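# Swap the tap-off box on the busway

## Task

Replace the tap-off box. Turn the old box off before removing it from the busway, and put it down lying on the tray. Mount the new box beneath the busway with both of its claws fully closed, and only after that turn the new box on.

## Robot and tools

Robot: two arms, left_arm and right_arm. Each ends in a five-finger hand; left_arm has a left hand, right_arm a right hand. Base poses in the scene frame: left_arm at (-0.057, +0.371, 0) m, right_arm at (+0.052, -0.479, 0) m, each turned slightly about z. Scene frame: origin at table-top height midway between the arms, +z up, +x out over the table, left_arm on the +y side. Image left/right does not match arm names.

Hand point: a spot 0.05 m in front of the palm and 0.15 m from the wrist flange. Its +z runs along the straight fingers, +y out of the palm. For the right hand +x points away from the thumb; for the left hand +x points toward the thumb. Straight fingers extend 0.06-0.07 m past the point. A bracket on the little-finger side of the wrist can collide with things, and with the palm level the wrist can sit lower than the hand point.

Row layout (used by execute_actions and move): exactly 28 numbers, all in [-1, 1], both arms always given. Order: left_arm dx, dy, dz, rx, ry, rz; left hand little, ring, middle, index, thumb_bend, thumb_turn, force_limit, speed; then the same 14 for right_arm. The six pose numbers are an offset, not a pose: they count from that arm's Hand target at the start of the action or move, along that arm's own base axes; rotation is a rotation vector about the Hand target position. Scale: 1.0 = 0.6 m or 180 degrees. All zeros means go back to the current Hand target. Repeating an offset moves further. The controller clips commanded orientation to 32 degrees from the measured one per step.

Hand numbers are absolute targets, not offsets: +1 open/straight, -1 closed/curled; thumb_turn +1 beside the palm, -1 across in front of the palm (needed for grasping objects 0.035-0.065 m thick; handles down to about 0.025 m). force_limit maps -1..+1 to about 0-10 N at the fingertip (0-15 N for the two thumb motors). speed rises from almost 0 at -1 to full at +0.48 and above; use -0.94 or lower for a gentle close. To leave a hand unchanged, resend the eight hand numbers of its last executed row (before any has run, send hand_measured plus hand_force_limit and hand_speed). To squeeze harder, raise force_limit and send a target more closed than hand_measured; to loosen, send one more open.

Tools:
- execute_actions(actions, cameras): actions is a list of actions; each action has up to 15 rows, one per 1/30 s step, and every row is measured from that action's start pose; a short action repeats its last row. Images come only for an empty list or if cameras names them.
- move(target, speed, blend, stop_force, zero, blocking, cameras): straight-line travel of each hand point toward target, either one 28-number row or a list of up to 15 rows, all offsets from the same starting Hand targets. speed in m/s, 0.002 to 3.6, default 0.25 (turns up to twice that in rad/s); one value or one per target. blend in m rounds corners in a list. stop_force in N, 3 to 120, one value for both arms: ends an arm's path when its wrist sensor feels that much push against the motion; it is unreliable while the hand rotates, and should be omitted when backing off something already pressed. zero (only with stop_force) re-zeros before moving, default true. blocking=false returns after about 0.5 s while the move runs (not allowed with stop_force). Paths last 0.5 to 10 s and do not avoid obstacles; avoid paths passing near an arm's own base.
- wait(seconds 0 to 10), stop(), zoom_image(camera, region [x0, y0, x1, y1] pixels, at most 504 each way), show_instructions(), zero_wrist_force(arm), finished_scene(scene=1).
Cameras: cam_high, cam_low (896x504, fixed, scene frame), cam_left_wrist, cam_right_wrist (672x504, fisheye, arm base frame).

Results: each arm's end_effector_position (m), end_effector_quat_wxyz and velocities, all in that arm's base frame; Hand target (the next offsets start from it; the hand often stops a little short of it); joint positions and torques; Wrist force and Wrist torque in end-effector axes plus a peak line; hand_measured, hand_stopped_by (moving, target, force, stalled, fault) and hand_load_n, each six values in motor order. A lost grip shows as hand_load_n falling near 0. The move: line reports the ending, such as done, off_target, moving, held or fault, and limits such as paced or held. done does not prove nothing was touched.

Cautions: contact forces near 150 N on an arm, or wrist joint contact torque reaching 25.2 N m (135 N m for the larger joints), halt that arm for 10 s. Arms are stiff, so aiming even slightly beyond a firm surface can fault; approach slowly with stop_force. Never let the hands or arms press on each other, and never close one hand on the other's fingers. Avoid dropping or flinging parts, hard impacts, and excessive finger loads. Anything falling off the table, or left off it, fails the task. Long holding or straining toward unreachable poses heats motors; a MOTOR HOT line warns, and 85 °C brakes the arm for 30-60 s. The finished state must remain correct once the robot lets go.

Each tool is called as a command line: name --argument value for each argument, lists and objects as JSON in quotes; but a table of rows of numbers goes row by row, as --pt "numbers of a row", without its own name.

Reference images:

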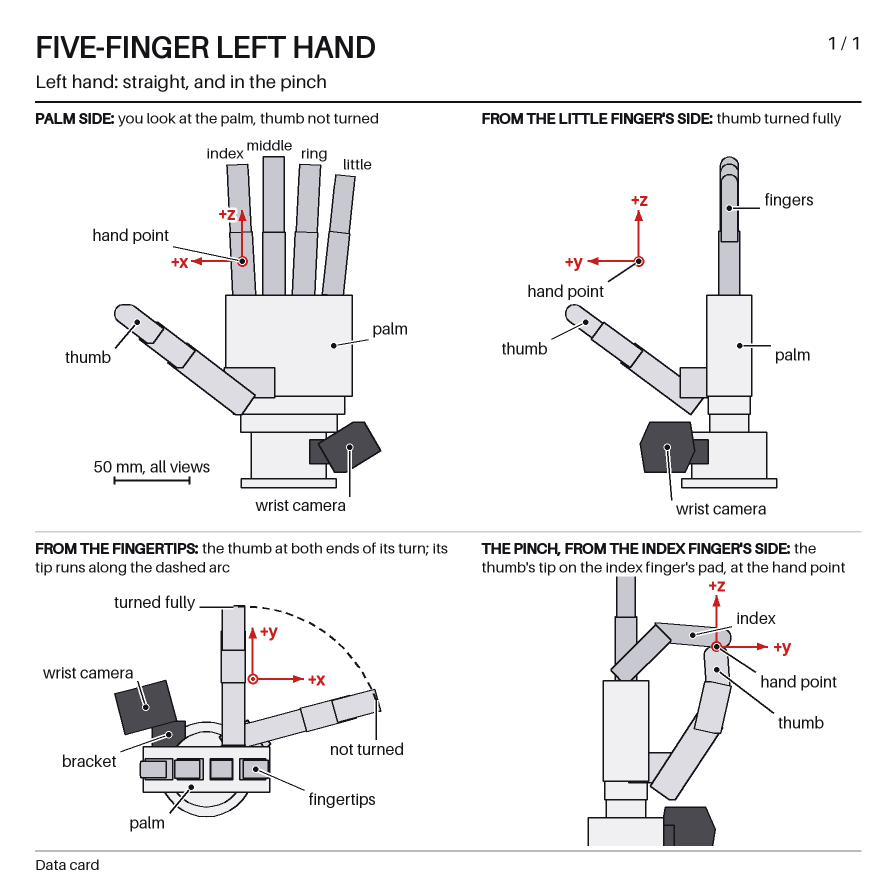

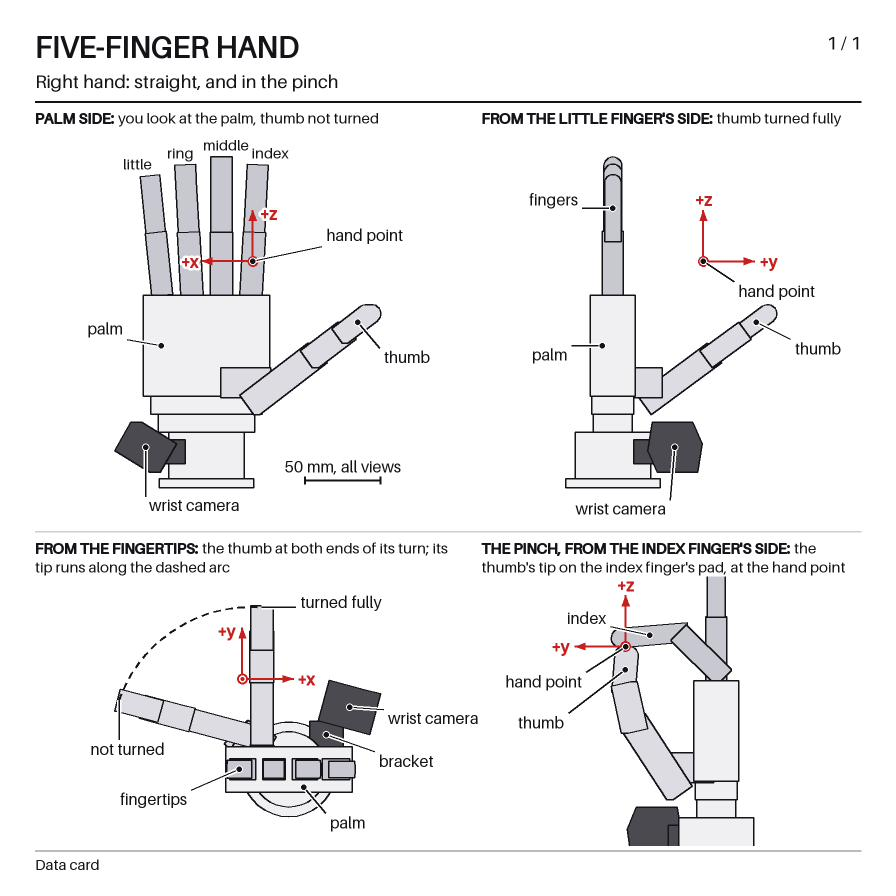

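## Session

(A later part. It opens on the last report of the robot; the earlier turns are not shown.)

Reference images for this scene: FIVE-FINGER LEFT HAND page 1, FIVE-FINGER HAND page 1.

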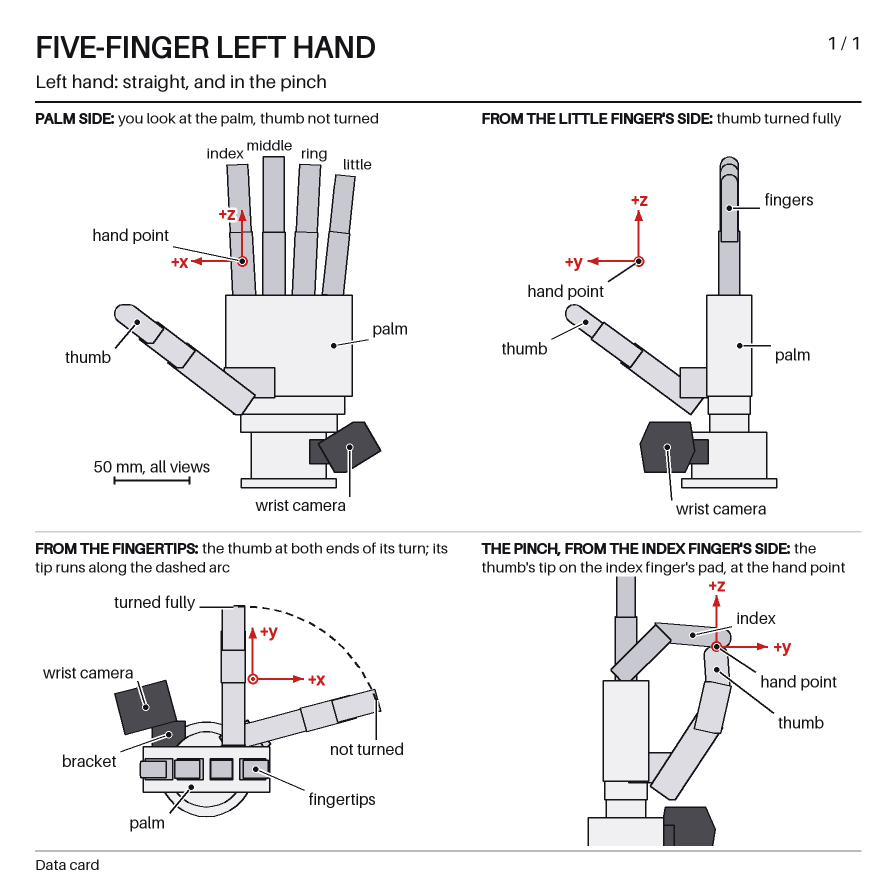

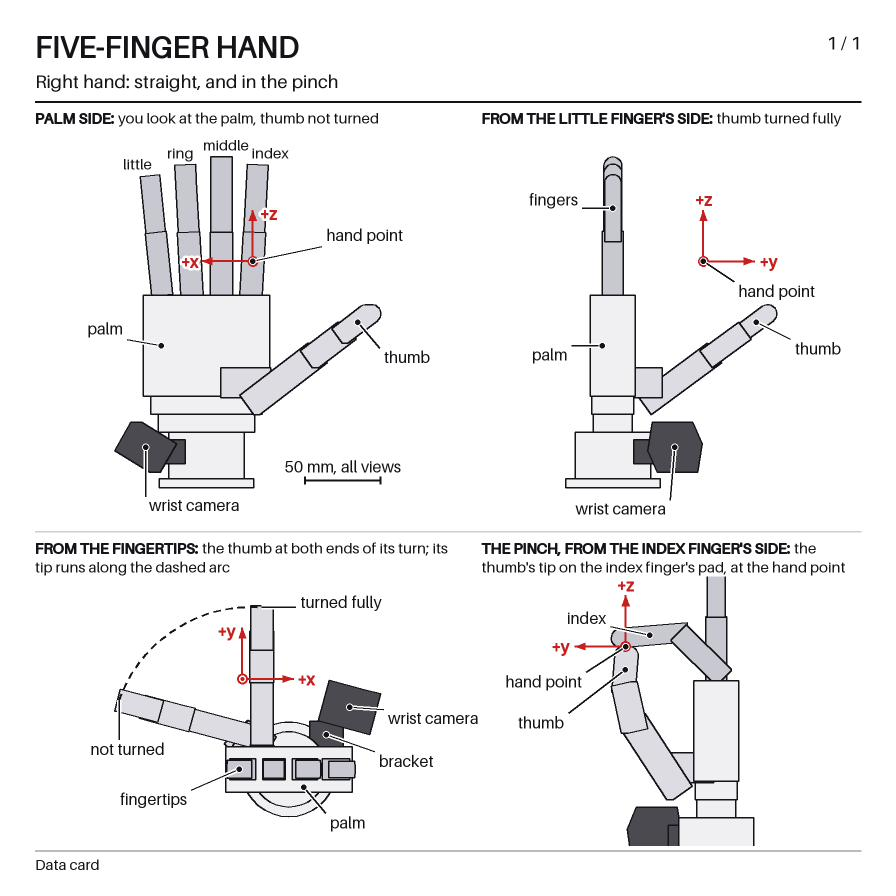

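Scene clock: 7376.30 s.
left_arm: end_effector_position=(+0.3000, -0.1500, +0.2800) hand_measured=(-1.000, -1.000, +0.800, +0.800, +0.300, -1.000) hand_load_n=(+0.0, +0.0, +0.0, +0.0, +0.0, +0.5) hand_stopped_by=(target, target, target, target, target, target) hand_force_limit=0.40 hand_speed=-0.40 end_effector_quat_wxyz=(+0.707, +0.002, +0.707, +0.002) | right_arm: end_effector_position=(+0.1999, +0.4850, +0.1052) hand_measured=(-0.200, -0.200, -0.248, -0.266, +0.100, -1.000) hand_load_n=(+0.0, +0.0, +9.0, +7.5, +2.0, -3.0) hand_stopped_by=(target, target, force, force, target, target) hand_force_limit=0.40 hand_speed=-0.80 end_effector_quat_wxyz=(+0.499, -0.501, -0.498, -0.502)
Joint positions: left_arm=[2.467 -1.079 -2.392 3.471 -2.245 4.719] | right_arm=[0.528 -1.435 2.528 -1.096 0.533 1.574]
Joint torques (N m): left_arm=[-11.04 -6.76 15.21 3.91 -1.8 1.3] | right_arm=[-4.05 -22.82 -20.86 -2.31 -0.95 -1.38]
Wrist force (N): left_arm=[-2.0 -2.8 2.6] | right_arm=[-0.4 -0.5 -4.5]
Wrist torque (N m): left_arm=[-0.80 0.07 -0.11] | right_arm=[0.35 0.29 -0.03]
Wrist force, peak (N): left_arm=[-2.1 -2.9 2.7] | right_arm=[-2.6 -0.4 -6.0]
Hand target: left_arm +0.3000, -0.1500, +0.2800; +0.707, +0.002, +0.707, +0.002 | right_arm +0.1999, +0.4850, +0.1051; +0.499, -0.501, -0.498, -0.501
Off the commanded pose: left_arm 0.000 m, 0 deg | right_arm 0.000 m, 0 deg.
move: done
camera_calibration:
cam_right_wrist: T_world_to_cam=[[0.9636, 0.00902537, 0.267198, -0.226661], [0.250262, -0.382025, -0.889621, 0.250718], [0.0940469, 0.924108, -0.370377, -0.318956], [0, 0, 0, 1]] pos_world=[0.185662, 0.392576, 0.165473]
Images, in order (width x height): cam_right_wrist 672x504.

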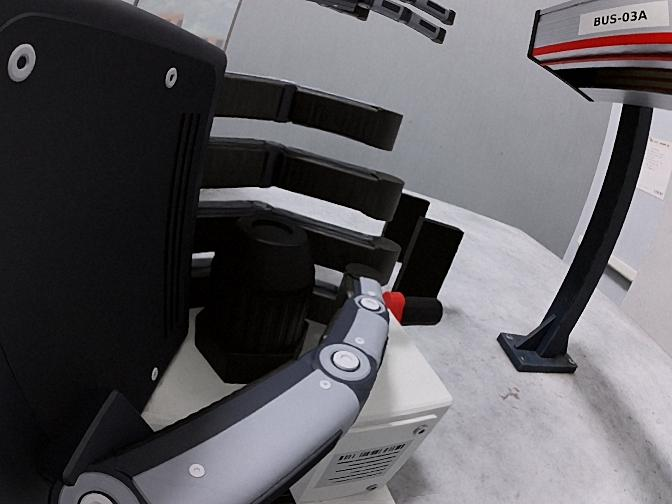

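move --pt "0 0 0 0 0 0 -1 -1 0.8 0.8 0.3 -1 0.4 -0.4 0 0 0 0 0 0 -0.2 -0.2 -0.35 -0.35 -0.4 -1 0.4 -0.75" --speed 0.03 --cameras '["cam_right_wrist"]'

zoom_image --camera "cam_right_wrist" --region '[120, 200, 420, 500]'

Scene clock: 7381.03 s.
left_arm: end_effector_position=(+0.3000, -0.1500, +0.2800) hand_measured=(-1.000, -1.000, +0.800, +0.800, +0.300, -1.000) hand_load_n=(+0.0, +0.0, +0.0, +0.0, +0.0, +0.5) hand_stopped_by=(target, target, target, target, target, target) hand_force_limit=0.40 hand_speed=-0.40 end_effector_quat_wxyz=(+0.707, +0.002, +0.707, +0.002) | right_arm: end_effector_position=(+0.1999, +0.4850, +0.1051) hand_measured=(-0.200, -0.200, -0.248, -0.266, +0.074, -1.000) hand_load_n=(+0.0, +0.0, +9.5, +7.5, +12.5, -2.5) hand_stopped_by=(target, target, force, force, force, target) hand_force_limit=0.40 hand_speed=-0.75 end_effector_quat_wxyz=(+0.499, -0.501, -0.498, -0.501)
Joint positions: left_arm=[2.467 -1.079 -2.392 3.471 -2.245 4.719] | right_arm=[0.528 -1.435 2.528 -1.096 0.533 1.574]
Joint torques (N m): left_arm=[-10.96 -6.1 15.42 3.97 -2.21 1.21] | right_arm=[-2.84 -9.34 -11.79 1.54 0.11 -1.07]
Wrist force (N): left_arm=[-2.1 -2.4 2.2] | right_arm=[-0.7 -0.7 -4.4]
Wrist torque (N m): left_arm=[-0.71 0.08 -0.13] | right_arm=[0.30 0.32 -0.06]
Wrist force, peak (N): left_arm=[-2.2 -2.7 2.8] | right_arm=[-0.7 -0.8 -4.7]
Hand target: left_arm +0.3000, -0.1500, +0.2800; +0.707, +0.002, +0.707, +0.002 | right_arm +0.1999, +0.4850, +0.1051; +0.499, -0.501, -0.498, -0.501
Off the commanded pose: left_arm 0.000 m, 0 deg | right_arm 0.000 m, 0 deg.
move: done
camera_calibration:
cam_right_wrist: T_world_to_cam=[[0.9636, 0.00902537, 0.267198, -0.226661], [0.250262, -0.382025, -0.889621, 0.250718], [0.0940469, 0.924108, -0.370377, -0.318956], [0, 0, 0, 1]] pos_world=[0.185662, 0.392576, 0.165473]
Images, in order (width x height): cam_right_wrist 672x504.

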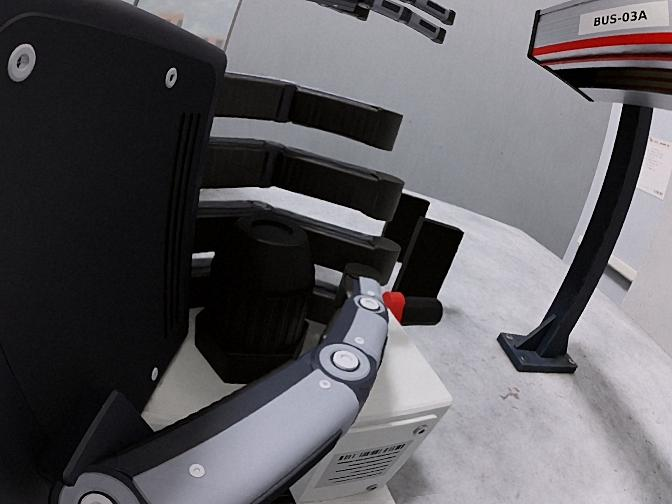

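Scaled by 1.680 from the camera's 672x504 image, which has a finer 960x720 frame.

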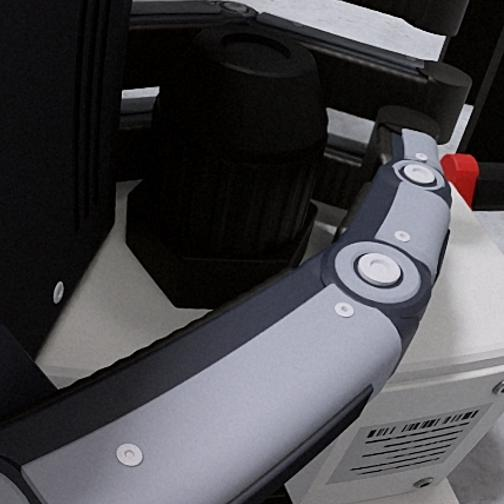

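move --pt "0 0 0 0 0 0 -1 -1 0.8 0.8 0.3 -1 0.4 -0.4 0 0 0.0133 0 0 0 -0.2 -0.2 -0.35 -0.35 -0.4 -1 0.4 -0.75" --speed 0.02 --cameras '["cam_right_wrist","cam_low"]'

zoom_image --camera "cam_low" --region '[480, 110, 640, 240]'

Scene clock: 7399.00 s.
left_arm: end_effector_position=(+0.3000, -0.1500, +0.2800) hand_measured=(-1.000, -1.000, +0.800, +0.800, +0.300, -1.000) hand_load_n=(+0.0, +0.0, -0.5, +0.0, +0.0, +0.5) hand_stopped_by=(target, target, target, target, target, target) hand_force_limit=0.40 hand_speed=-0.40 end_effector_quat_wxyz=(+0.707, +0.002, +0.707, +0.002) | right_arm: end_effector_position=(+0.2000, +0.4850, +0.1132) hand_measured=(-0.200, -0.200, -0.248, -0.266, +0.074, -1.000) hand_load_n=(+0.0, +0.0, +10.0, +7.5, +12.5, -2.5) hand_stopped_by=(target, target, force, force, force, target) hand_force_limit=0.40 hand_speed=-0.75 end_effector_quat_wxyz=(+0.499, -0.501, -0.498, -0.501)
Joint positions: left_arm=[2.467 -1.079 -2.392 3.471 -2.245 4.719] | right_arm=[0.528 -1.464 2.522 -1.061 0.533 1.574]
Joint torques (N m): left_arm=[-11.12 -6.27 15.56 3.93 -2.17 1.15] | right_arm=[-0.14 -8.77 -15.65 -3.34 1.5 -1.21]
Wrist force (N): left_arm=[-2.0 -2.4 2.4] | right_arm=[-2.5 -0.4 -5.8]
Wrist torque (N m): left_arm=[-0.72 0.07 -0.12] | right_arm=[0.37 0.35 -0.17]
Wrist force, peak (N): left_arm=[-2.5 -2.9 2.6] | right_arm=[-2.5 -0.6 -5.8]
Hand target: left_arm +0.3000, -0.1500, +0.2800; +0.707, +0.002, +0.707, +0.002 | right_arm +0.1999, +0.4850, +0.1131; +0.499, -0.501, -0.498, -0.501
Off the commanded pose: left_arm 0.000 m, 0 deg | right_arm 0.000 m, 0 deg.
move: done
camera_calibration:
cam_right_wrist: T_world_to_cam=[[0.96365, 0.0089775, 0.267016, -0.228785], [0.250068, -0.382108, -0.88964, 0.257995], [0.0940421, 0.924074, -0.370464, -0.315927], [0, 0, 0, 1]] pos_world=[0.185663, 0.392576, 0.173572]
Images, in order (width x height): cam_low 896x504, cam_right_wrist 672x504.

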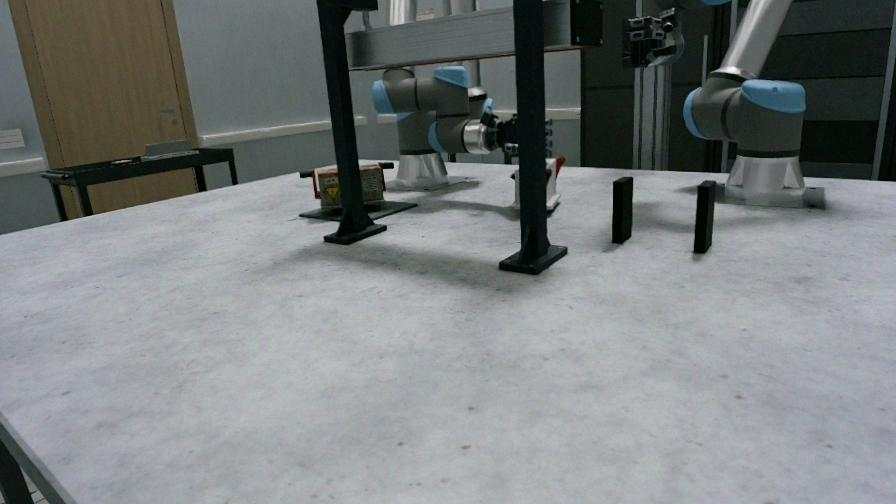

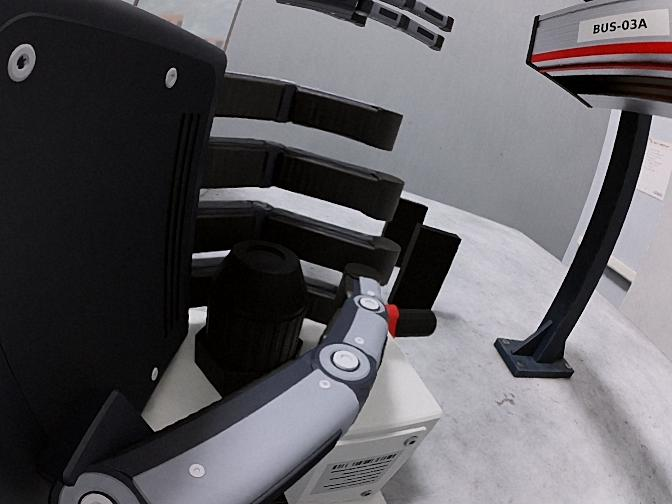

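Scaled by 3.150 from the camera's 896x504 image, which has a finer 1280x720 frame.

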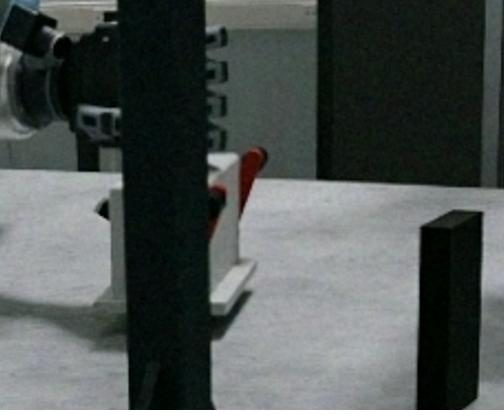

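move --pt "0 0 0 0 0 0 -1 -1 0.8 0.8 0.3 -1 0.4 -0.4 0 0 0 0 0 0 0.1 0.1 0.1 0.1 0.3 -1 0.4 -0.3" --pt "0 0 0 0 0 0 -1 -1 0.8 0.8 0.3 -1 0.4 -0.4 0 0 -0.0128 0 0 0 0.1 0.1 0.1 0.1 0.3 -1 0.4 -0.3" --pt "0 0 0 0 0 0 -1 -1 0.8 0.8 0.3 -1 0.4 -0.4 0 0 -0.0128 0 0 0 0.1 0.1 0.1 0.1 -0.05 -1 -0.3 -0.75" --speed 0.01 --cameras '["cam_right_wrist"]'

zoom_image --camera "cam_right_wrist" --region '[120, 200, 420, 500]'

Scene clock: 7428.43 s.
left_arm: end_effector_position=(+0.3000, -0.1500, +0.2800) hand_measured=(-1.000, -1.000, +0.800, +0.800, +0.300, -1.000) hand_load_n=(+0.0, +0.0, +0.0, +0.0, +0.0, +0.5) hand_stopped_by=(target, target, target, target, target, target) hand_force_limit=0.40 hand_speed=-0.40 end_effector_quat_wxyz=(+0.707, +0.002, +0.707, +0.002) | right_arm: end_effector_position=(+0.1999, +0.4850, +0.1054) hand_measured=(+0.100, +0.100, +0.100, +0.100, -0.050, -1.000) hand_load_n=(+0.0, +0.0, +0.0, +0.0, +0.0, +0.5) hand_stopped_by=(target, target, target, target, target, target) hand_force_limit=-0.30 hand_speed=-0.75 end_effector_quat_wxyz=(+0.499, -0.501, -0.498, -0.501)
Joint positions: left_arm=[2.467 -1.079 -2.392 3.471 -2.245 4.719] | right_arm=[0.528 -1.436 2.528 -1.095 0.533 1.574]
Joint torques (N m): left_arm=[-11.39 -5.75 15.86 3.9 -2.1 1.31] | right_arm=[2.67 -23.96 -25.18 1.68 -1.49 1.68]
Wrist force (N): left_arm=[-2.0 -2.6 2.6] | right_arm=[-2.5 -0.3 -5.6]
Wrist torque (N m): left_arm=[-0.76 0.06 -0.12] | right_arm=[0.36 0.34 -0.16]
Wrist force, peak (N): left_arm=[-2.2 -3.0 2.6] | right_arm=[-2.7 -0.6 -5.9]
Hand target: left_arm +0.3000, -0.1500, +0.2800; +0.707, +0.002, +0.707, +0.002 | right_arm +0.1999, +0.4850, +0.1054; +0.499, -0.501, -0.498, -0.501
Off the commanded pose: left_arm 0.000 m, 0 deg | right_arm 0.000 m, 0 deg.
move: done
camera_calibration:
cam_right_wrist: T_world_to_cam=[[0.963626, 0.00901381, 0.267102, -0.226726], [0.250161, -0.382108, -0.889614, 0.251034], [0.0940427, 0.924074, -0.370464, -0.318817], [0, 0, 0, 1]] pos_world=[0.185662, 0.392576, 0.165772]
Images, in order (width x height): cam_right_wrist 672x504.

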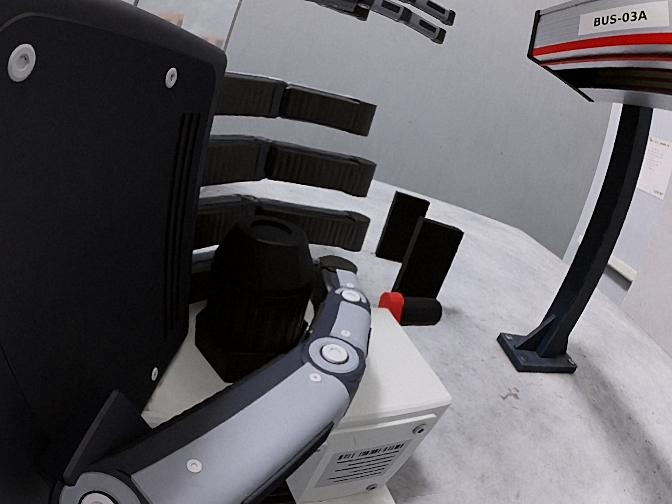

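Scaled by 1.680 from the camera's 672x504 image, which has a finer 960x720 frame.

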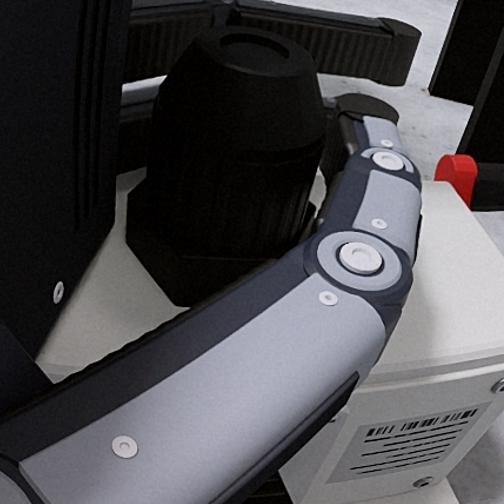

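move --pt "0 0 0 0 0 0 -1 -1 0.8 0.8 0.3 -1 0.4 -0.4 0 0 0 0 0 0 0.1 0.1 -0.35 -0.35 -0.05 -1 0.4 -0.8" --speed 0.01 --cameras '["cam_right_wrist"]'

zoom_image --camera "cam_right_wrist" --region '[120, 200, 420, 500]'

Scene clock: 7434.97 s.
left_arm: end_effector_position=(+0.3000, -0.1500, +0.2800) hand_measured=(-1.000, -1.000, +0.800, +0.800, +0.300, -1.000) hand_load_n=(+0.0, +0.0, +0.0, +0.0, +0.0, +0.0) hand_stopped_by=(target, target, target, target, target, target) hand_force_limit=0.40 hand_speed=-0.40 end_effector_quat_wxyz=(+0.707, +0.002, +0.707, +0.002) | right_arm: end_effector_position=(+0.1999, +0.4850, +0.1054) hand_measured=(+0.100, +0.100, -0.230, -0.248, -0.050, -1.000) hand_load_n=(+0.0, +0.0, +7.5, +10.0, +1.5, -0.5) hand_stopped_by=(target, target, force, force, target, target) hand_force_limit=0.40 hand_speed=-0.80 end_effector_quat_wxyz=(+0.499, -0.501, -0.498, -0.501)
Joint positions: left_arm=[2.467 -1.079 -2.392 3.471 -2.245 4.719] | right_arm=[0.528 -1.436 2.528 -1.095 0.533 1.574]
Joint torques (N m): left_arm=[-11.01 -6.91 14.85 3.97 -2.08 1.25] | right_arm=[5.63 -23.68 -25.23 1.4 -1.43 1.49]
Wrist force (N): left_arm=[-2.1 -2.6 2.6] | right_arm=[-2.0 -1.0 -4.8]
Wrist torque (N m): left_arm=[-0.76 0.08 -0.12] | right_arm=[0.33 0.34 -0.14]
Wrist force, peak (N): left_arm=[-2.3 -3.0 2.5] | right_arm=[-2.3 -0.5 -6.1]
Hand target: left_arm +0.3000, -0.1500, +0.2800; +0.707, +0.002, +0.707, +0.002 | right_arm +0.1999, +0.4850, +0.1054; +0.499, -0.501, -0.498, -0.501
Off the commanded pose: left_arm 0.000 m, 0 deg | right_arm 0.000 m, 0 deg.
move: done
camera_calibration:
cam_right_wrist: T_world_to_cam=[[0.963602, 0.00905012, 0.267187, -0.22675], [0.250254, -0.382107, -0.889588, 0.251013], [0.0940433, 0.924074, -0.370464, -0.318817], [0, 0, 0, 1]] pos_world=[0.185662, 0.392576, 0.165773]
Images, in order (width x height): cam_right_wrist 672x504.

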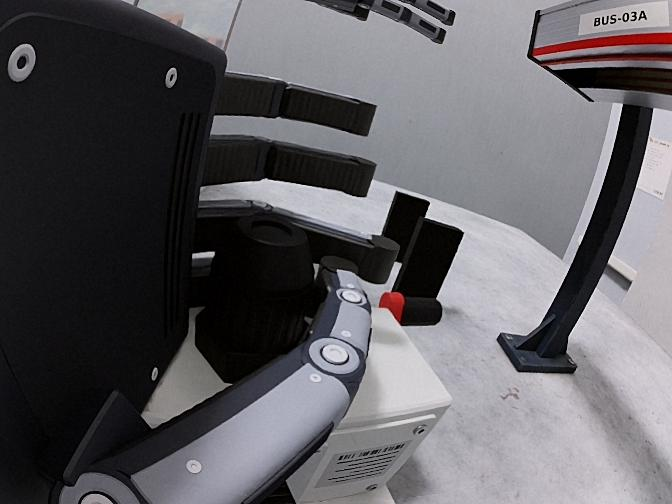

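Scaled by 1.680 from the camera's 672x504 image, which has a finer 960x720 frame.

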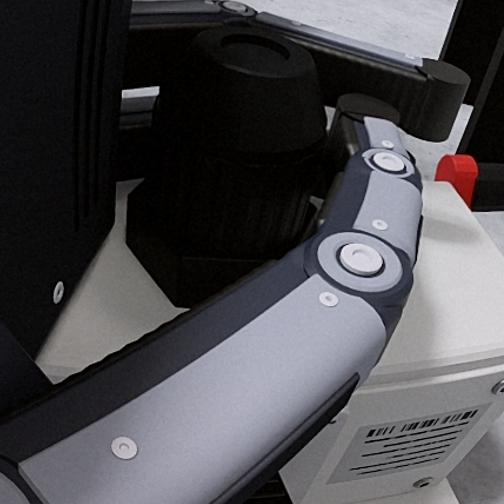

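move --pt "0 0 0 0 0 0 -1 -1 0.8 0.8 0.3 -1 0.4 -0.4 0 0 0 0 0 0 0.1 0.1 -0.35 -0.35 -0.4 -1 0.3 -0.78" --speed 0.01

move --pt "0 0 0 0 0 0 -1 -1 0.8 0.8 0.3 -1 0.4 -0.4 0 0 0.0133 0 0 0 0.1 0.1 -0.35 -0.35 -0.4 -1 0.3 -0.78" --speed 0.02 --cameras '["cam_right_wrist"]'

zoom_image --camera "cam_right_wrist" --region '[120, 200, 420, 500]'

Scene clock: 7440.67 s.
left_arm: end_effector_position=(+0.3000, -0.1500, +0.2800) hand_measured=(-1.000, -1.000, +0.800, +0.800, +0.300, -1.000) hand_load_n=(+0.0, +0.0, +0.0, +0.0, +0.0, +0.0) hand_stopped_by=(target, target, target, target, target, target) hand_force_limit=0.40 hand_speed=-0.40 end_effector_quat_wxyz=(+0.707, +0.002, +0.707, +0.002) | right_arm: end_effector_position=(+0.1999, +0.4850, +0.1054) hand_measured=(+0.100, +0.100, -0.230, -0.248, -0.072, -1.000) hand_load_n=(+0.0, +0.0, +8.0, +10.0, +11.0, +0.5) hand_stopped_by=(target, target, force, force, force, target) hand_force_limit=0.30 hand_speed=-0.78 end_effector_quat_wxyz=(+0.499, -0.501, -0.498, -0.501)
Joint positions: left_arm=[2.467 -1.079 -2.392 3.471 -2.245 4.719] | right_arm=[0.528 -1.436 2.528 -1.095 0.533 1.574]
Joint torques (N m): left_arm=[-11.01 -5.51 14.89 3.9 -2.14 1.14] | right_arm=[6.32 -21.94 -22.72 1.12 -0.58 1.57]
Wrist force (N): left_arm=[-2.0 -2.8 2.5] | right_arm=[-1.9 -1.2 -4.9]
Wrist torque (N m): left_arm=[-0.80 0.08 -0.11] | right_arm=[0.29 0.33 -0.14]
Wrist force, peak (N): left_arm=[-2.3 -2.8 2.6] | right_arm=[-2.0 -1.0 -5.1]
Hand target: left_arm +0.3000, -0.1500, +0.2800; +0.707, +0.002, +0.707, +0.002 | right_arm +0.1999, +0.4850, +0.1054; +0.499, -0.501, -0.498, -0.501
Off the commanded pose: left_arm 0.000 m, 0 deg | right_arm 0.000 m, 0 deg.
move: done

Scene clock: 7441.43 s.
left_arm: end_effector_position=(+0.3000, -0.1500, +0.2800) hand_measured=(-1.000, -1.000, +0.800, +0.800, +0.300, -1.000) hand_load_n=(+0.0, +0.0, +0.0, +0.0, +0.0, +0.0) hand_stopped_by=(target, target, target, target, target, target) hand_force_limit=0.40 hand_speed=-0.40 end_effector_quat_wxyz=(+0.707, +0.002, +0.707, +0.002) | right_arm: end_effector_position=(+0.2000, +0.4850, +0.1135) hand_measured=(+0.100, +0.100, -0.230, -0.248, -0.072, -1.000) hand_load_n=(+0.0, +0.0, +8.0, +10.0, +11.0, +0.5) hand_stopped_by=(target, target, force, force, force, target) hand_force_limit=0.30 hand_speed=-0.78 end_effector_quat_wxyz=(+0.499, -0.501, -0.498, -0.501) end_effector_velocity=(+0.000, +0.000, +0.000) end_effector_angular_velocity=(+0.001, -0.004, +0.000)
Joint positions: left_arm=[2.467 -1.079 -2.392 3.471 -2.245 4.719] | right_arm=[0.528 -1.465 2.522 -1.06 0.533 1.574]
Joint velocities: left_arm=[within noise] | right_arm=[0 0.002 0 -0.005 0 -0.002]
Joint torques (N m): left_arm=[-11.63 -6.57 15.5 3.83 -2.08 1.2] | right_arm=[7.39 -8.24 -16.33 -3.28 -0.24 -1.67]
Wrist force (N): left_arm=[-1.7 -2.9 2.5] | right_arm=[-2.2 -0.5 -5.7]
Wrist torque (N m): left_arm=[-0.80 0.02 -0.09] | right_arm=[0.34 0.31 -0.16]
Wrist force, peak (N): left_arm=[-2.1 -2.6 2.8] | right_arm=[-2.4 -0.6 -5.9]
Hand target: left_arm +0.3000, -0.1500, +0.2800; +0.707, +0.002, +0.707, +0.002 | right_arm +0.1999, +0.4850, +0.1134; +0.499, -0.501, -0.498, -0.501
Off the commanded pose: left_arm 0.000 m, 0 deg | right_arm 0.000 m, 0 deg.
move: done
camera_calibration:
cam_right_wrist: T_world_to_cam=[[0.963624, 0.00898907, 0.267112, -0.228881], [0.250169, -0.382025, -0.889647, 0.258212], [0.0940463, 0.924108, -0.370377, -0.315845], [0, 0, 0, 1]] pos_world=[0.185662, 0.392576, 0.173873]
Images, in order (width x height): cam_right_wrist 672x504.

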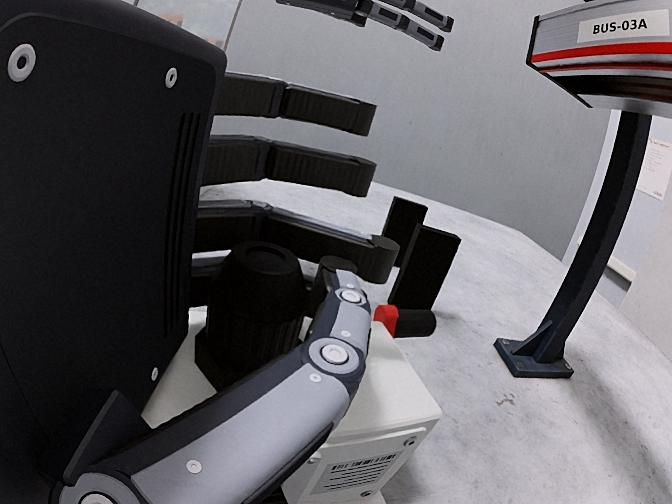

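Scaled by 1.680 from the camera's 672x504 image, which has a finer 960x720 frame.

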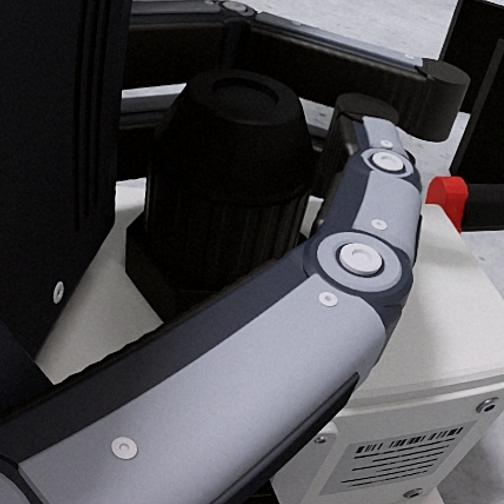

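move --pt "0 0 0 0 0 0 -1 -1 0.8 0.8 0.3 -1 0.4 -0.4 0 0 0 0 0 0 0.1 0.1 0.1 0.1 0.0 -1 0.4 -0.3" --pt "0 0 0 0 0 0 -1 -1 0.8 0.8 0.3 -1 0.4 -0.4 0 0 -0.0132 0 0 0 0.1 0.1 0.1 0.1 0.0 -1 0.4 -0.3" --pt "0 0 0 0 0 0 -1 -1 0.8 0.8 0.3 -1 0.4 -0.4 0 0 -0.0132 0 0 0 0.1 0.1 0.1 0.1 -0.2 -1 -0.5 -0.8" --speed 0.01 --cameras '["cam_right_wrist"]'

zoom_image --camera "cam_right_wrist" --region '[120, 200, 420, 500]'

Scene clock: 7463.67 s.
left_arm: end_effector_position=(+0.3000, -0.1500, +0.2800) hand_measured=(-1.000, -1.000, +0.800, +0.800, +0.300, -1.000) hand_load_n=(+0.0, +0.0, +0.0, +0.0, -0.5, +0.0) hand_stopped_by=(target, target, target, target, target, target) hand_force_limit=0.40 hand_speed=-0.40 end_effector_quat_wxyz=(+0.707, +0.002, +0.707, +0.002) | right_arm: end_effector_position=(+0.1999, +0.4850, +0.1055) hand_measured=(+0.100, +0.100, +0.100, +0.100, -0.176, -1.000) hand_load_n=(+0.0, +0.0, +0.0, +0.0, +5.0, +0.5) hand_stopped_by=(target, target, target, target, force, target) hand_force_limit=-0.50 hand_speed=-0.80 end_effector_quat_wxyz=(+0.499, -0.501, -0.498, -0.501)
Joint positions: left_arm=[2.467 -1.079 -2.392 3.471 -2.245 4.719] | right_arm=[0.528 -1.437 2.528 -1.094 0.533 1.574]
Joint torques (N m): left_arm=[-10.77 -5.85 15.47 3.77 -2.23 1.2] | right_arm=[7.64 -24.43 -22.78 1.53 1.35 1.6]
Wrist force (N): left_arm=[-2.3 -2.6 2.4] | right_arm=[-2.2 -0.4 -5.0]
Wrist torque (N m): left_arm=[-0.76 0.10 -0.12] | right_arm=[0.34 0.31 -0.07]
Wrist force, peak (N): left_arm=[-1.9 -2.7 3.1] | right_arm=[-2.4 -0.4 -6.1]
Hand target: left_arm +0.3000, -0.1500, +0.2800; +0.707, +0.002, +0.707, +0.002 | right_arm +0.1999, +0.4850, +0.1055; +0.499, -0.501, -0.498, -0.501
Off the commanded pose: left_arm 0.000 m, 0 deg | right_arm 0.000 m, 0 deg.
move: done
camera_calibration:
cam_right_wrist: T_world_to_cam=[[0.963626, 0.0090136, 0.267101, -0.226752], [0.25016, -0.382108, -0.889614, 0.251123], [0.0940427, 0.924074, -0.370464, -0.31878], [0, 0, 0, 1]] pos_world=[0.185662, 0.392576, 0.165872]
Images, in order (width x height): cam_right_wrist 672x504.

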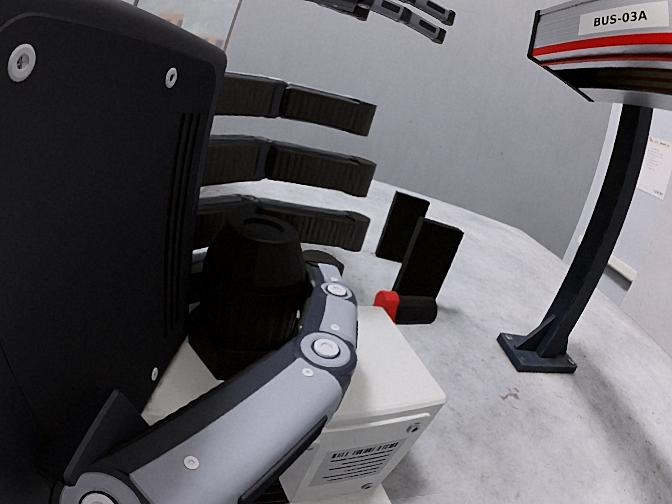

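Scaled by 1.680 from the camera's 672x504 image, which has a finer 960x720 frame.

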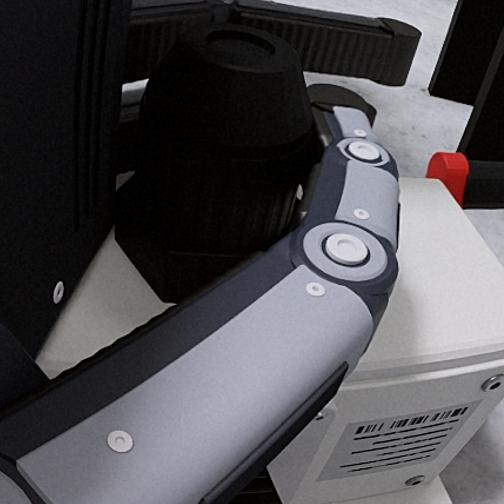

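move --pt "0 0 0 0 0 0 -1 -1 0.8 0.8 0.3 -1 0.4 -0.4 0 0 0 0 0 0 0.1 0.1 -0.4 -0.4 -0.2 -1 0.4 -0.8" --speed 0.01 --cameras '["cam_right_wrist"]'

zoom_image --camera "cam_right_wrist" --region '[120, 200, 420, 500]'

Scene clock: 7468.87 s.
left_arm: end_effector_position=(+0.3000, -0.1500, +0.2800) hand_measured=(-1.000, -1.000, +0.800, +0.800, +0.300, -1.000) hand_load_n=(+0.5, +0.0, +0.5, +0.0, +0.0, +0.5) hand_stopped_by=(target, target, target, target, target, target) hand_force_limit=0.40 hand_speed=-0.40 end_effector_quat_wxyz=(+0.707, +0.002, +0.707, +0.002) | right_arm: end_effector_position=(+0.1999, +0.4850, +0.1055) hand_measured=(+0.100, +0.100, -0.228, -0.248, -0.176, -1.000) hand_load_n=(+0.0, +0.0, +8.5, +10.5, +11.0, +0.5) hand_stopped_by=(target, target, force, force, force, target) hand_force_limit=0.40 hand_speed=-0.80 end_effector_quat_wxyz=(+0.499, -0.501, -0.498, -0.501)
Joint positions: left_arm=[2.467 -1.079 -2.392 3.471 -2.245 4.719] | right_arm=[0.528 -1.437 2.528 -1.094 0.533 1.574]
Joint torques (N m): left_arm=[-10.73 -6.78 15.43 3.8 -2.07 1.23] | right_arm=[6.34 -23.35 -25.61 1.33 1.87 1.64]
Wrist force (N): left_arm=[-1.8 -2.7 2.4] | right_arm=[-2.6 -0.5 -4.9]
Wrist torque (N m): left_arm=[-0.75 0.04 -0.10] | right_arm=[0.28 0.35 -0.02]
Wrist force, peak (N): left_arm=[-2.0 -3.0 2.9] | right_arm=[-3.5 -0.5 -5.6]
Hand target: left_arm +0.3000, -0.1500, +0.2800; +0.707, +0.002, +0.707, +0.002 | right_arm +0.1999, +0.4850, +0.1055; +0.499, -0.501, -0.498, -0.501
Off the commanded pose: left_arm 0.000 m, 0 deg | right_arm 0.000 m, 0 deg.
move: done
camera_calibration:
cam_right_wrist: T_world_to_cam=[[0.963626, 0.00901381, 0.267102, -0.226753], [0.250161, -0.382108, -0.889614, 0.251123], [0.0940427, 0.924074, -0.370464, -0.31878], [0, 0, 0, 1]] pos_world=[0.185662, 0.392576, 0.165872]
Images, in order (width x height): cam_right_wrist 672x504.

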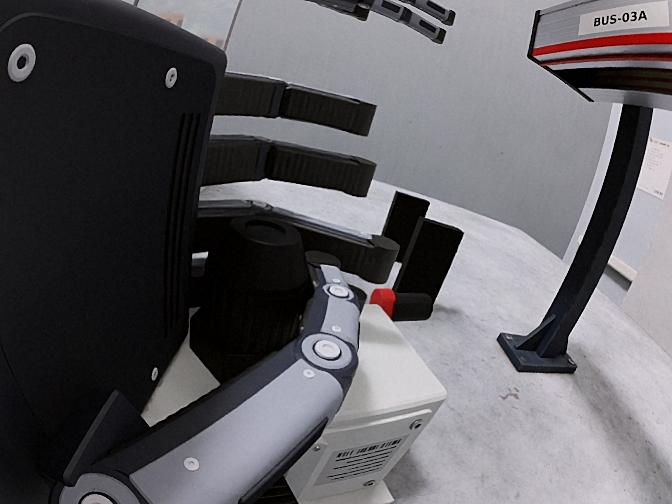

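Scaled by 1.680 from the camera's 672x504 image, which has a finer 960x720 frame.

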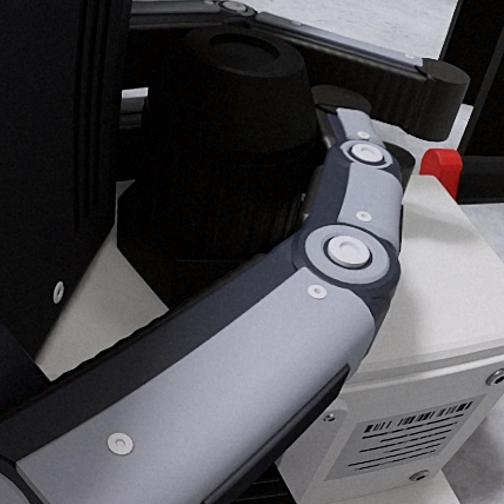

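move --pt "0 0 0 0 0 0 -1 -1 0.8 0.8 0.3 -1 0.4 -0.4 0 0 0.0133 0 0 0 0.1 0.1 -0.4 -0.4 -0.2 -1 0.4 -0.8" --speed 0.02 --cameras '["cam_right_wrist"]'

zoom_image --camera "cam_right_wrist" --region '[120, 200, 420, 500]'

Scene clock: 7477.17 s.
left_arm: end_effector_position=(+0.3000, -0.1500, +0.2800) hand_measured=(-1.000, -1.000, +0.800, +0.800, +0.300, -1.000) hand_load_n=(+0.0, +0.0, +0.0, +0.0, +0.0, +0.0) hand_stopped_by=(target, target, target, target, target, target) hand_force_limit=0.40 hand_speed=-0.40 end_effector_quat_wxyz=(+0.707, +0.002, +0.707, +0.002) | right_arm: end_effector_position=(+0.2000, +0.4850, +0.1135) hand_measured=(+0.100, +0.100, -0.228, -0.248, -0.176, -1.000) hand_load_n=(+0.0, +0.0, +9.0, +9.5, +9.5, +0.5) hand_stopped_by=(target, target, force, force, force, target) hand_force_limit=0.40 hand_speed=-0.80 end_effector_quat_wxyz=(+0.499, -0.501, -0.498, -0.501) end_effector_velocity=(+0.001, +0.001, +0.001) end_effector_angular_velocity=(+0.002, -0.006, +0.000)
Joint positions: left_arm=[2.467 -1.079 -2.392 3.471 -2.245 4.719] | right_arm=[0.528 -1.465 2.522 -1.059 0.533 1.574]
Joint velocities: left_arm=[within noise] | right_arm=[0 0.002 -0.001 -0.005 0 -0.002]
Joint torques (N m): left_arm=[-11.05 -6.08 15.21 3.78 -2.14 1.22] | right_arm=[5.93 -9.61 -15.7 -3.28 1.79 -1.56]
Wrist force (N): left_arm=[-2.3 -2.8 2.4] | right_arm=[-2.3 -0.5 -5.9]
Wrist torque (N m): left_arm=[-0.78 0.11 -0.14] | right_arm=[0.35 0.32 -0.17]
Wrist force, peak (N): left_arm=[-2.1 -3.0 2.6] | right_arm=[-5.1 -0.9 -5.4]
Hand target: left_arm +0.3000, -0.1500, +0.2800; +0.707, +0.002, +0.707, +0.002 | right_arm +0.1999, +0.4850, +0.1135; +0.499, -0.501, -0.498, -0.501
Off the commanded pose: left_arm 0.000 m, 0 deg | right_arm 0.000 m, 0 deg.
move: done
camera_calibration:
cam_right_wrist: T_world_to_cam=[[0.963626, 0.00901381, 0.267102, -0.228889], [0.250161, -0.382108, -0.889614, 0.25824], [0.0940427, 0.924074, -0.370464, -0.315816], [0, 0, 0, 1]] pos_world=[0.185662, 0.392576, 0.173872]
Images, in order (width x height): cam_right_wrist 672x504.

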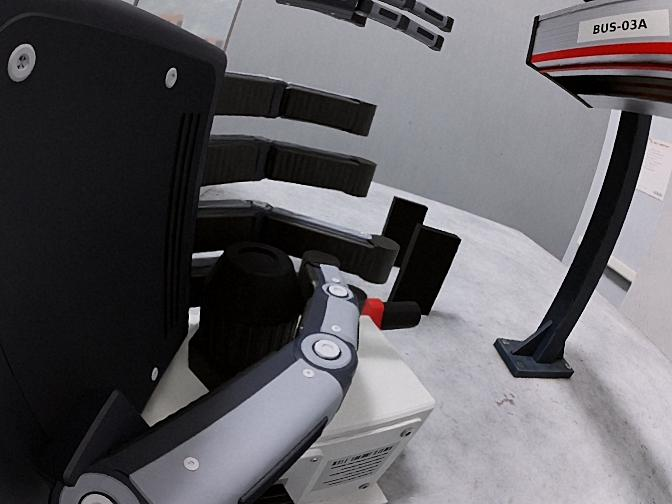

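Scaled by 1.680 from the camera's 672x504 image, which has a finer 960x720 frame.

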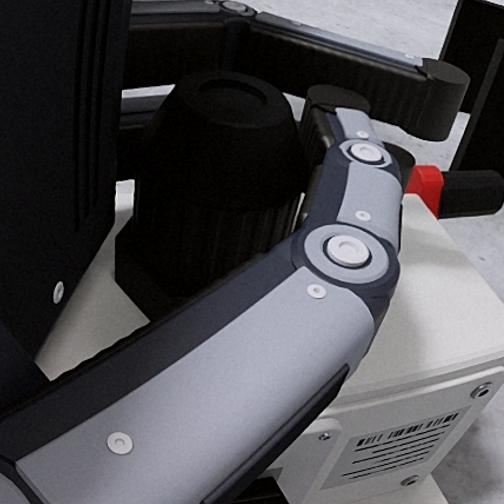

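move --pt "0 0 0 0 0 0 -1 -1 0.8 0.8 0.3 -1 0.4 -0.4 0 0 -0.0130 0 0 0 0.1 0.1 -0.4 -0.4 -0.2 -1 0.4 -0.8" --pt "0 0 0 0 0 0 -1 -1 0.8 0.8 0.3 -1 0.4 -0.4 0 0 -0.0130 0 0 0 0.1 0.1 -0.5 -0.5 -0.5 -1 0.9 -0.8" --speed 0.01

move --pt "0 0 0 0 0 0 -1 -1 0.8 0.8 0.3 -1 0.4 -0.4 0 0 0.0100 0 0 0 0.1 0.1 -0.5 -0.5 -0.5 -1 0.9 -0.8" --speed 0.02 --cameras '["cam_right_wrist"]'

zoom_image --camera "cam_right_wrist" --region '[120, 200, 420, 500]'

Scene clock: 7517.73 s.
left_arm: end_effector_position=(+0.3000, -0.1500, +0.2800) hand_measured=(-1.000, -1.000, +0.800, +0.800, +0.300, -1.000) hand_load_n=(+0.0, +0.0, +0.0, +0.0, +0.0, +0.5) hand_stopped_by=(target, target, target, target, target, target) hand_force_limit=0.40 hand_speed=-0.40 end_effector_quat_wxyz=(+0.707, +0.002, +0.707, +0.002) | right_arm: end_effector_position=(+0.1999, +0.4850, +0.1056) hand_measured=(+0.100, +0.100, -0.240, -0.248, -0.186, -1.000) hand_load_n=(+0.0, +0.0, +14.0, +9.5, +14.0, +1.0) hand_stopped_by=(target, target, force, force, force, target) hand_force_limit=0.90 hand_speed=-0.80 end_effector_quat_wxyz=(+0.499, -0.501, -0.498, -0.501)
Joint positions: left_arm=[2.467 -1.079 -2.392 3.471 -2.245 4.719] | right_arm=[0.528 -1.437 2.528 -1.094 0.533 1.574]
Joint torques (N m): left_arm=[-11.03 -6.5 15.53 3.75 -2.14 1.25] | right_arm=[5.61 -23.39 -13.37 1.67 1.77 1.68]
Wrist force (N): left_arm=[-1.8 -2.8 2.4] | right_arm=[-2.5 -0.4 -5.6]
Wrist torque (N m): left_arm=[-0.77 0.05 -0.10] | right_arm=[0.37 0.33 -0.15]
Wrist force, peak (N): left_arm=[-2.2 -2.9 3.0] | right_arm=[-2.3 -0.5 -6.2]
Hand target: left_arm +0.3000, -0.1500, +0.2800; +0.707, +0.002, +0.707, +0.002 | right_arm +0.1999, +0.4850, +0.1057; +0.499, -0.501, -0.498, -0.501
Off the commanded pose: left_arm 0.000 m, 0 deg | right_arm 0.000 m, 0 deg.
move: done

Scene clock: 7518.47 s.
left_arm: end_effector_position=(+0.3000, -0.1500, +0.2800) hand_measured=(-1.000, -1.000, +0.800, +0.800, +0.300, -1.000) hand_load_n=(+0.0, +0.0, +0.0, +0.0, +0.0, +0.0) hand_stopped_by=(target, target, target, target, target, target) hand_force_limit=0.40 hand_speed=-0.40 end_effector_quat_wxyz=(+0.707, +0.002, +0.707, +0.002) | right_arm: end_effector_position=(+0.1999, +0.4850, +0.1117) hand_measured=(+0.100, +0.100, -0.240, -0.248, -0.186, -1.000) hand_load_n=(+0.0, +0.5, +14.0, +9.0, +14.0, +1.0) hand_stopped_by=(target, target, force, force, force, target) hand_force_limit=0.90 hand_speed=-0.80 end_effector_quat_wxyz=(+0.499, -0.501, -0.498, -0.501)
Joint positions: left_arm=[2.467 -1.079 -2.392 3.471 -2.245 4.719] | right_arm=[0.528 -1.459 2.523 -1.067 0.533 1.574]
Joint torques (N m): left_arm=[-10.25 -6.16 15.26 3.69 -2.15 1.24] | right_arm=[5.71 -8 -19.52 -3.04 1.74 -0.89]
Wrist force (N): left_arm=[-2.1 -2.9 2.7] | right_arm=[-2.3 -0.5 -5.8]
Wrist torque (N m): left_arm=[-0.82 0.09 -0.11] | right_arm=[0.39 0.35 -0.16]
Wrist force, peak (N): left_arm=[-2.1 -2.9 2.7] | right_arm=[-3.6 0.2 -5.5]
Hand target: left_arm +0.3000, -0.1500, +0.2800; +0.707, +0.002, +0.707, +0.002 | right_arm +0.1999, +0.4850, +0.1117; +0.499, -0.501, -0.498, -0.501
Off the commanded pose: left_arm 0.000 m, 0 deg | right_arm 0.000 m, 0 deg.
move: done
camera_calibration:
cam_right_wrist: T_world_to_cam=[[0.963659, 0.00906655, 0.26698, -0.228414], [0.25007, -0.382085, -0.889649, 0.256653], [0.093943, 0.924083, -0.370467, -0.316468], [0, 0, 0, 1]] pos_world=[0.185662, 0.392576, 0.172072]
Images, in order (width x height): cam_right_wrist 672x504.

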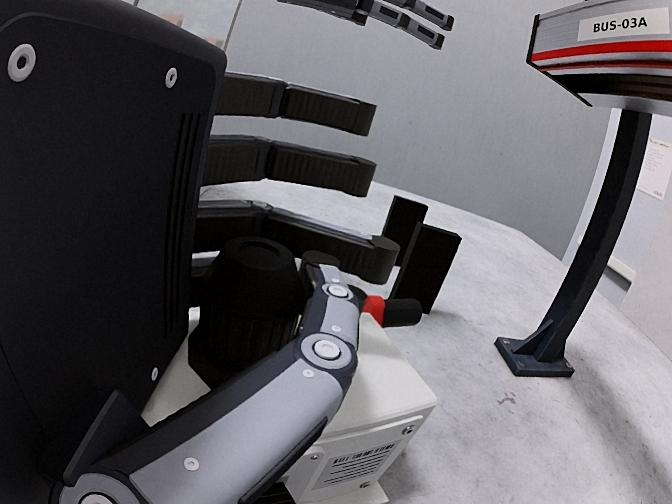

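Scaled by 1.680 from the camera's 672x504 image, which has a finer 960x720 frame.

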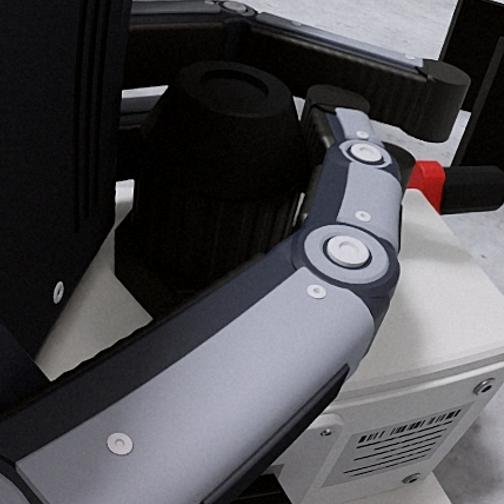

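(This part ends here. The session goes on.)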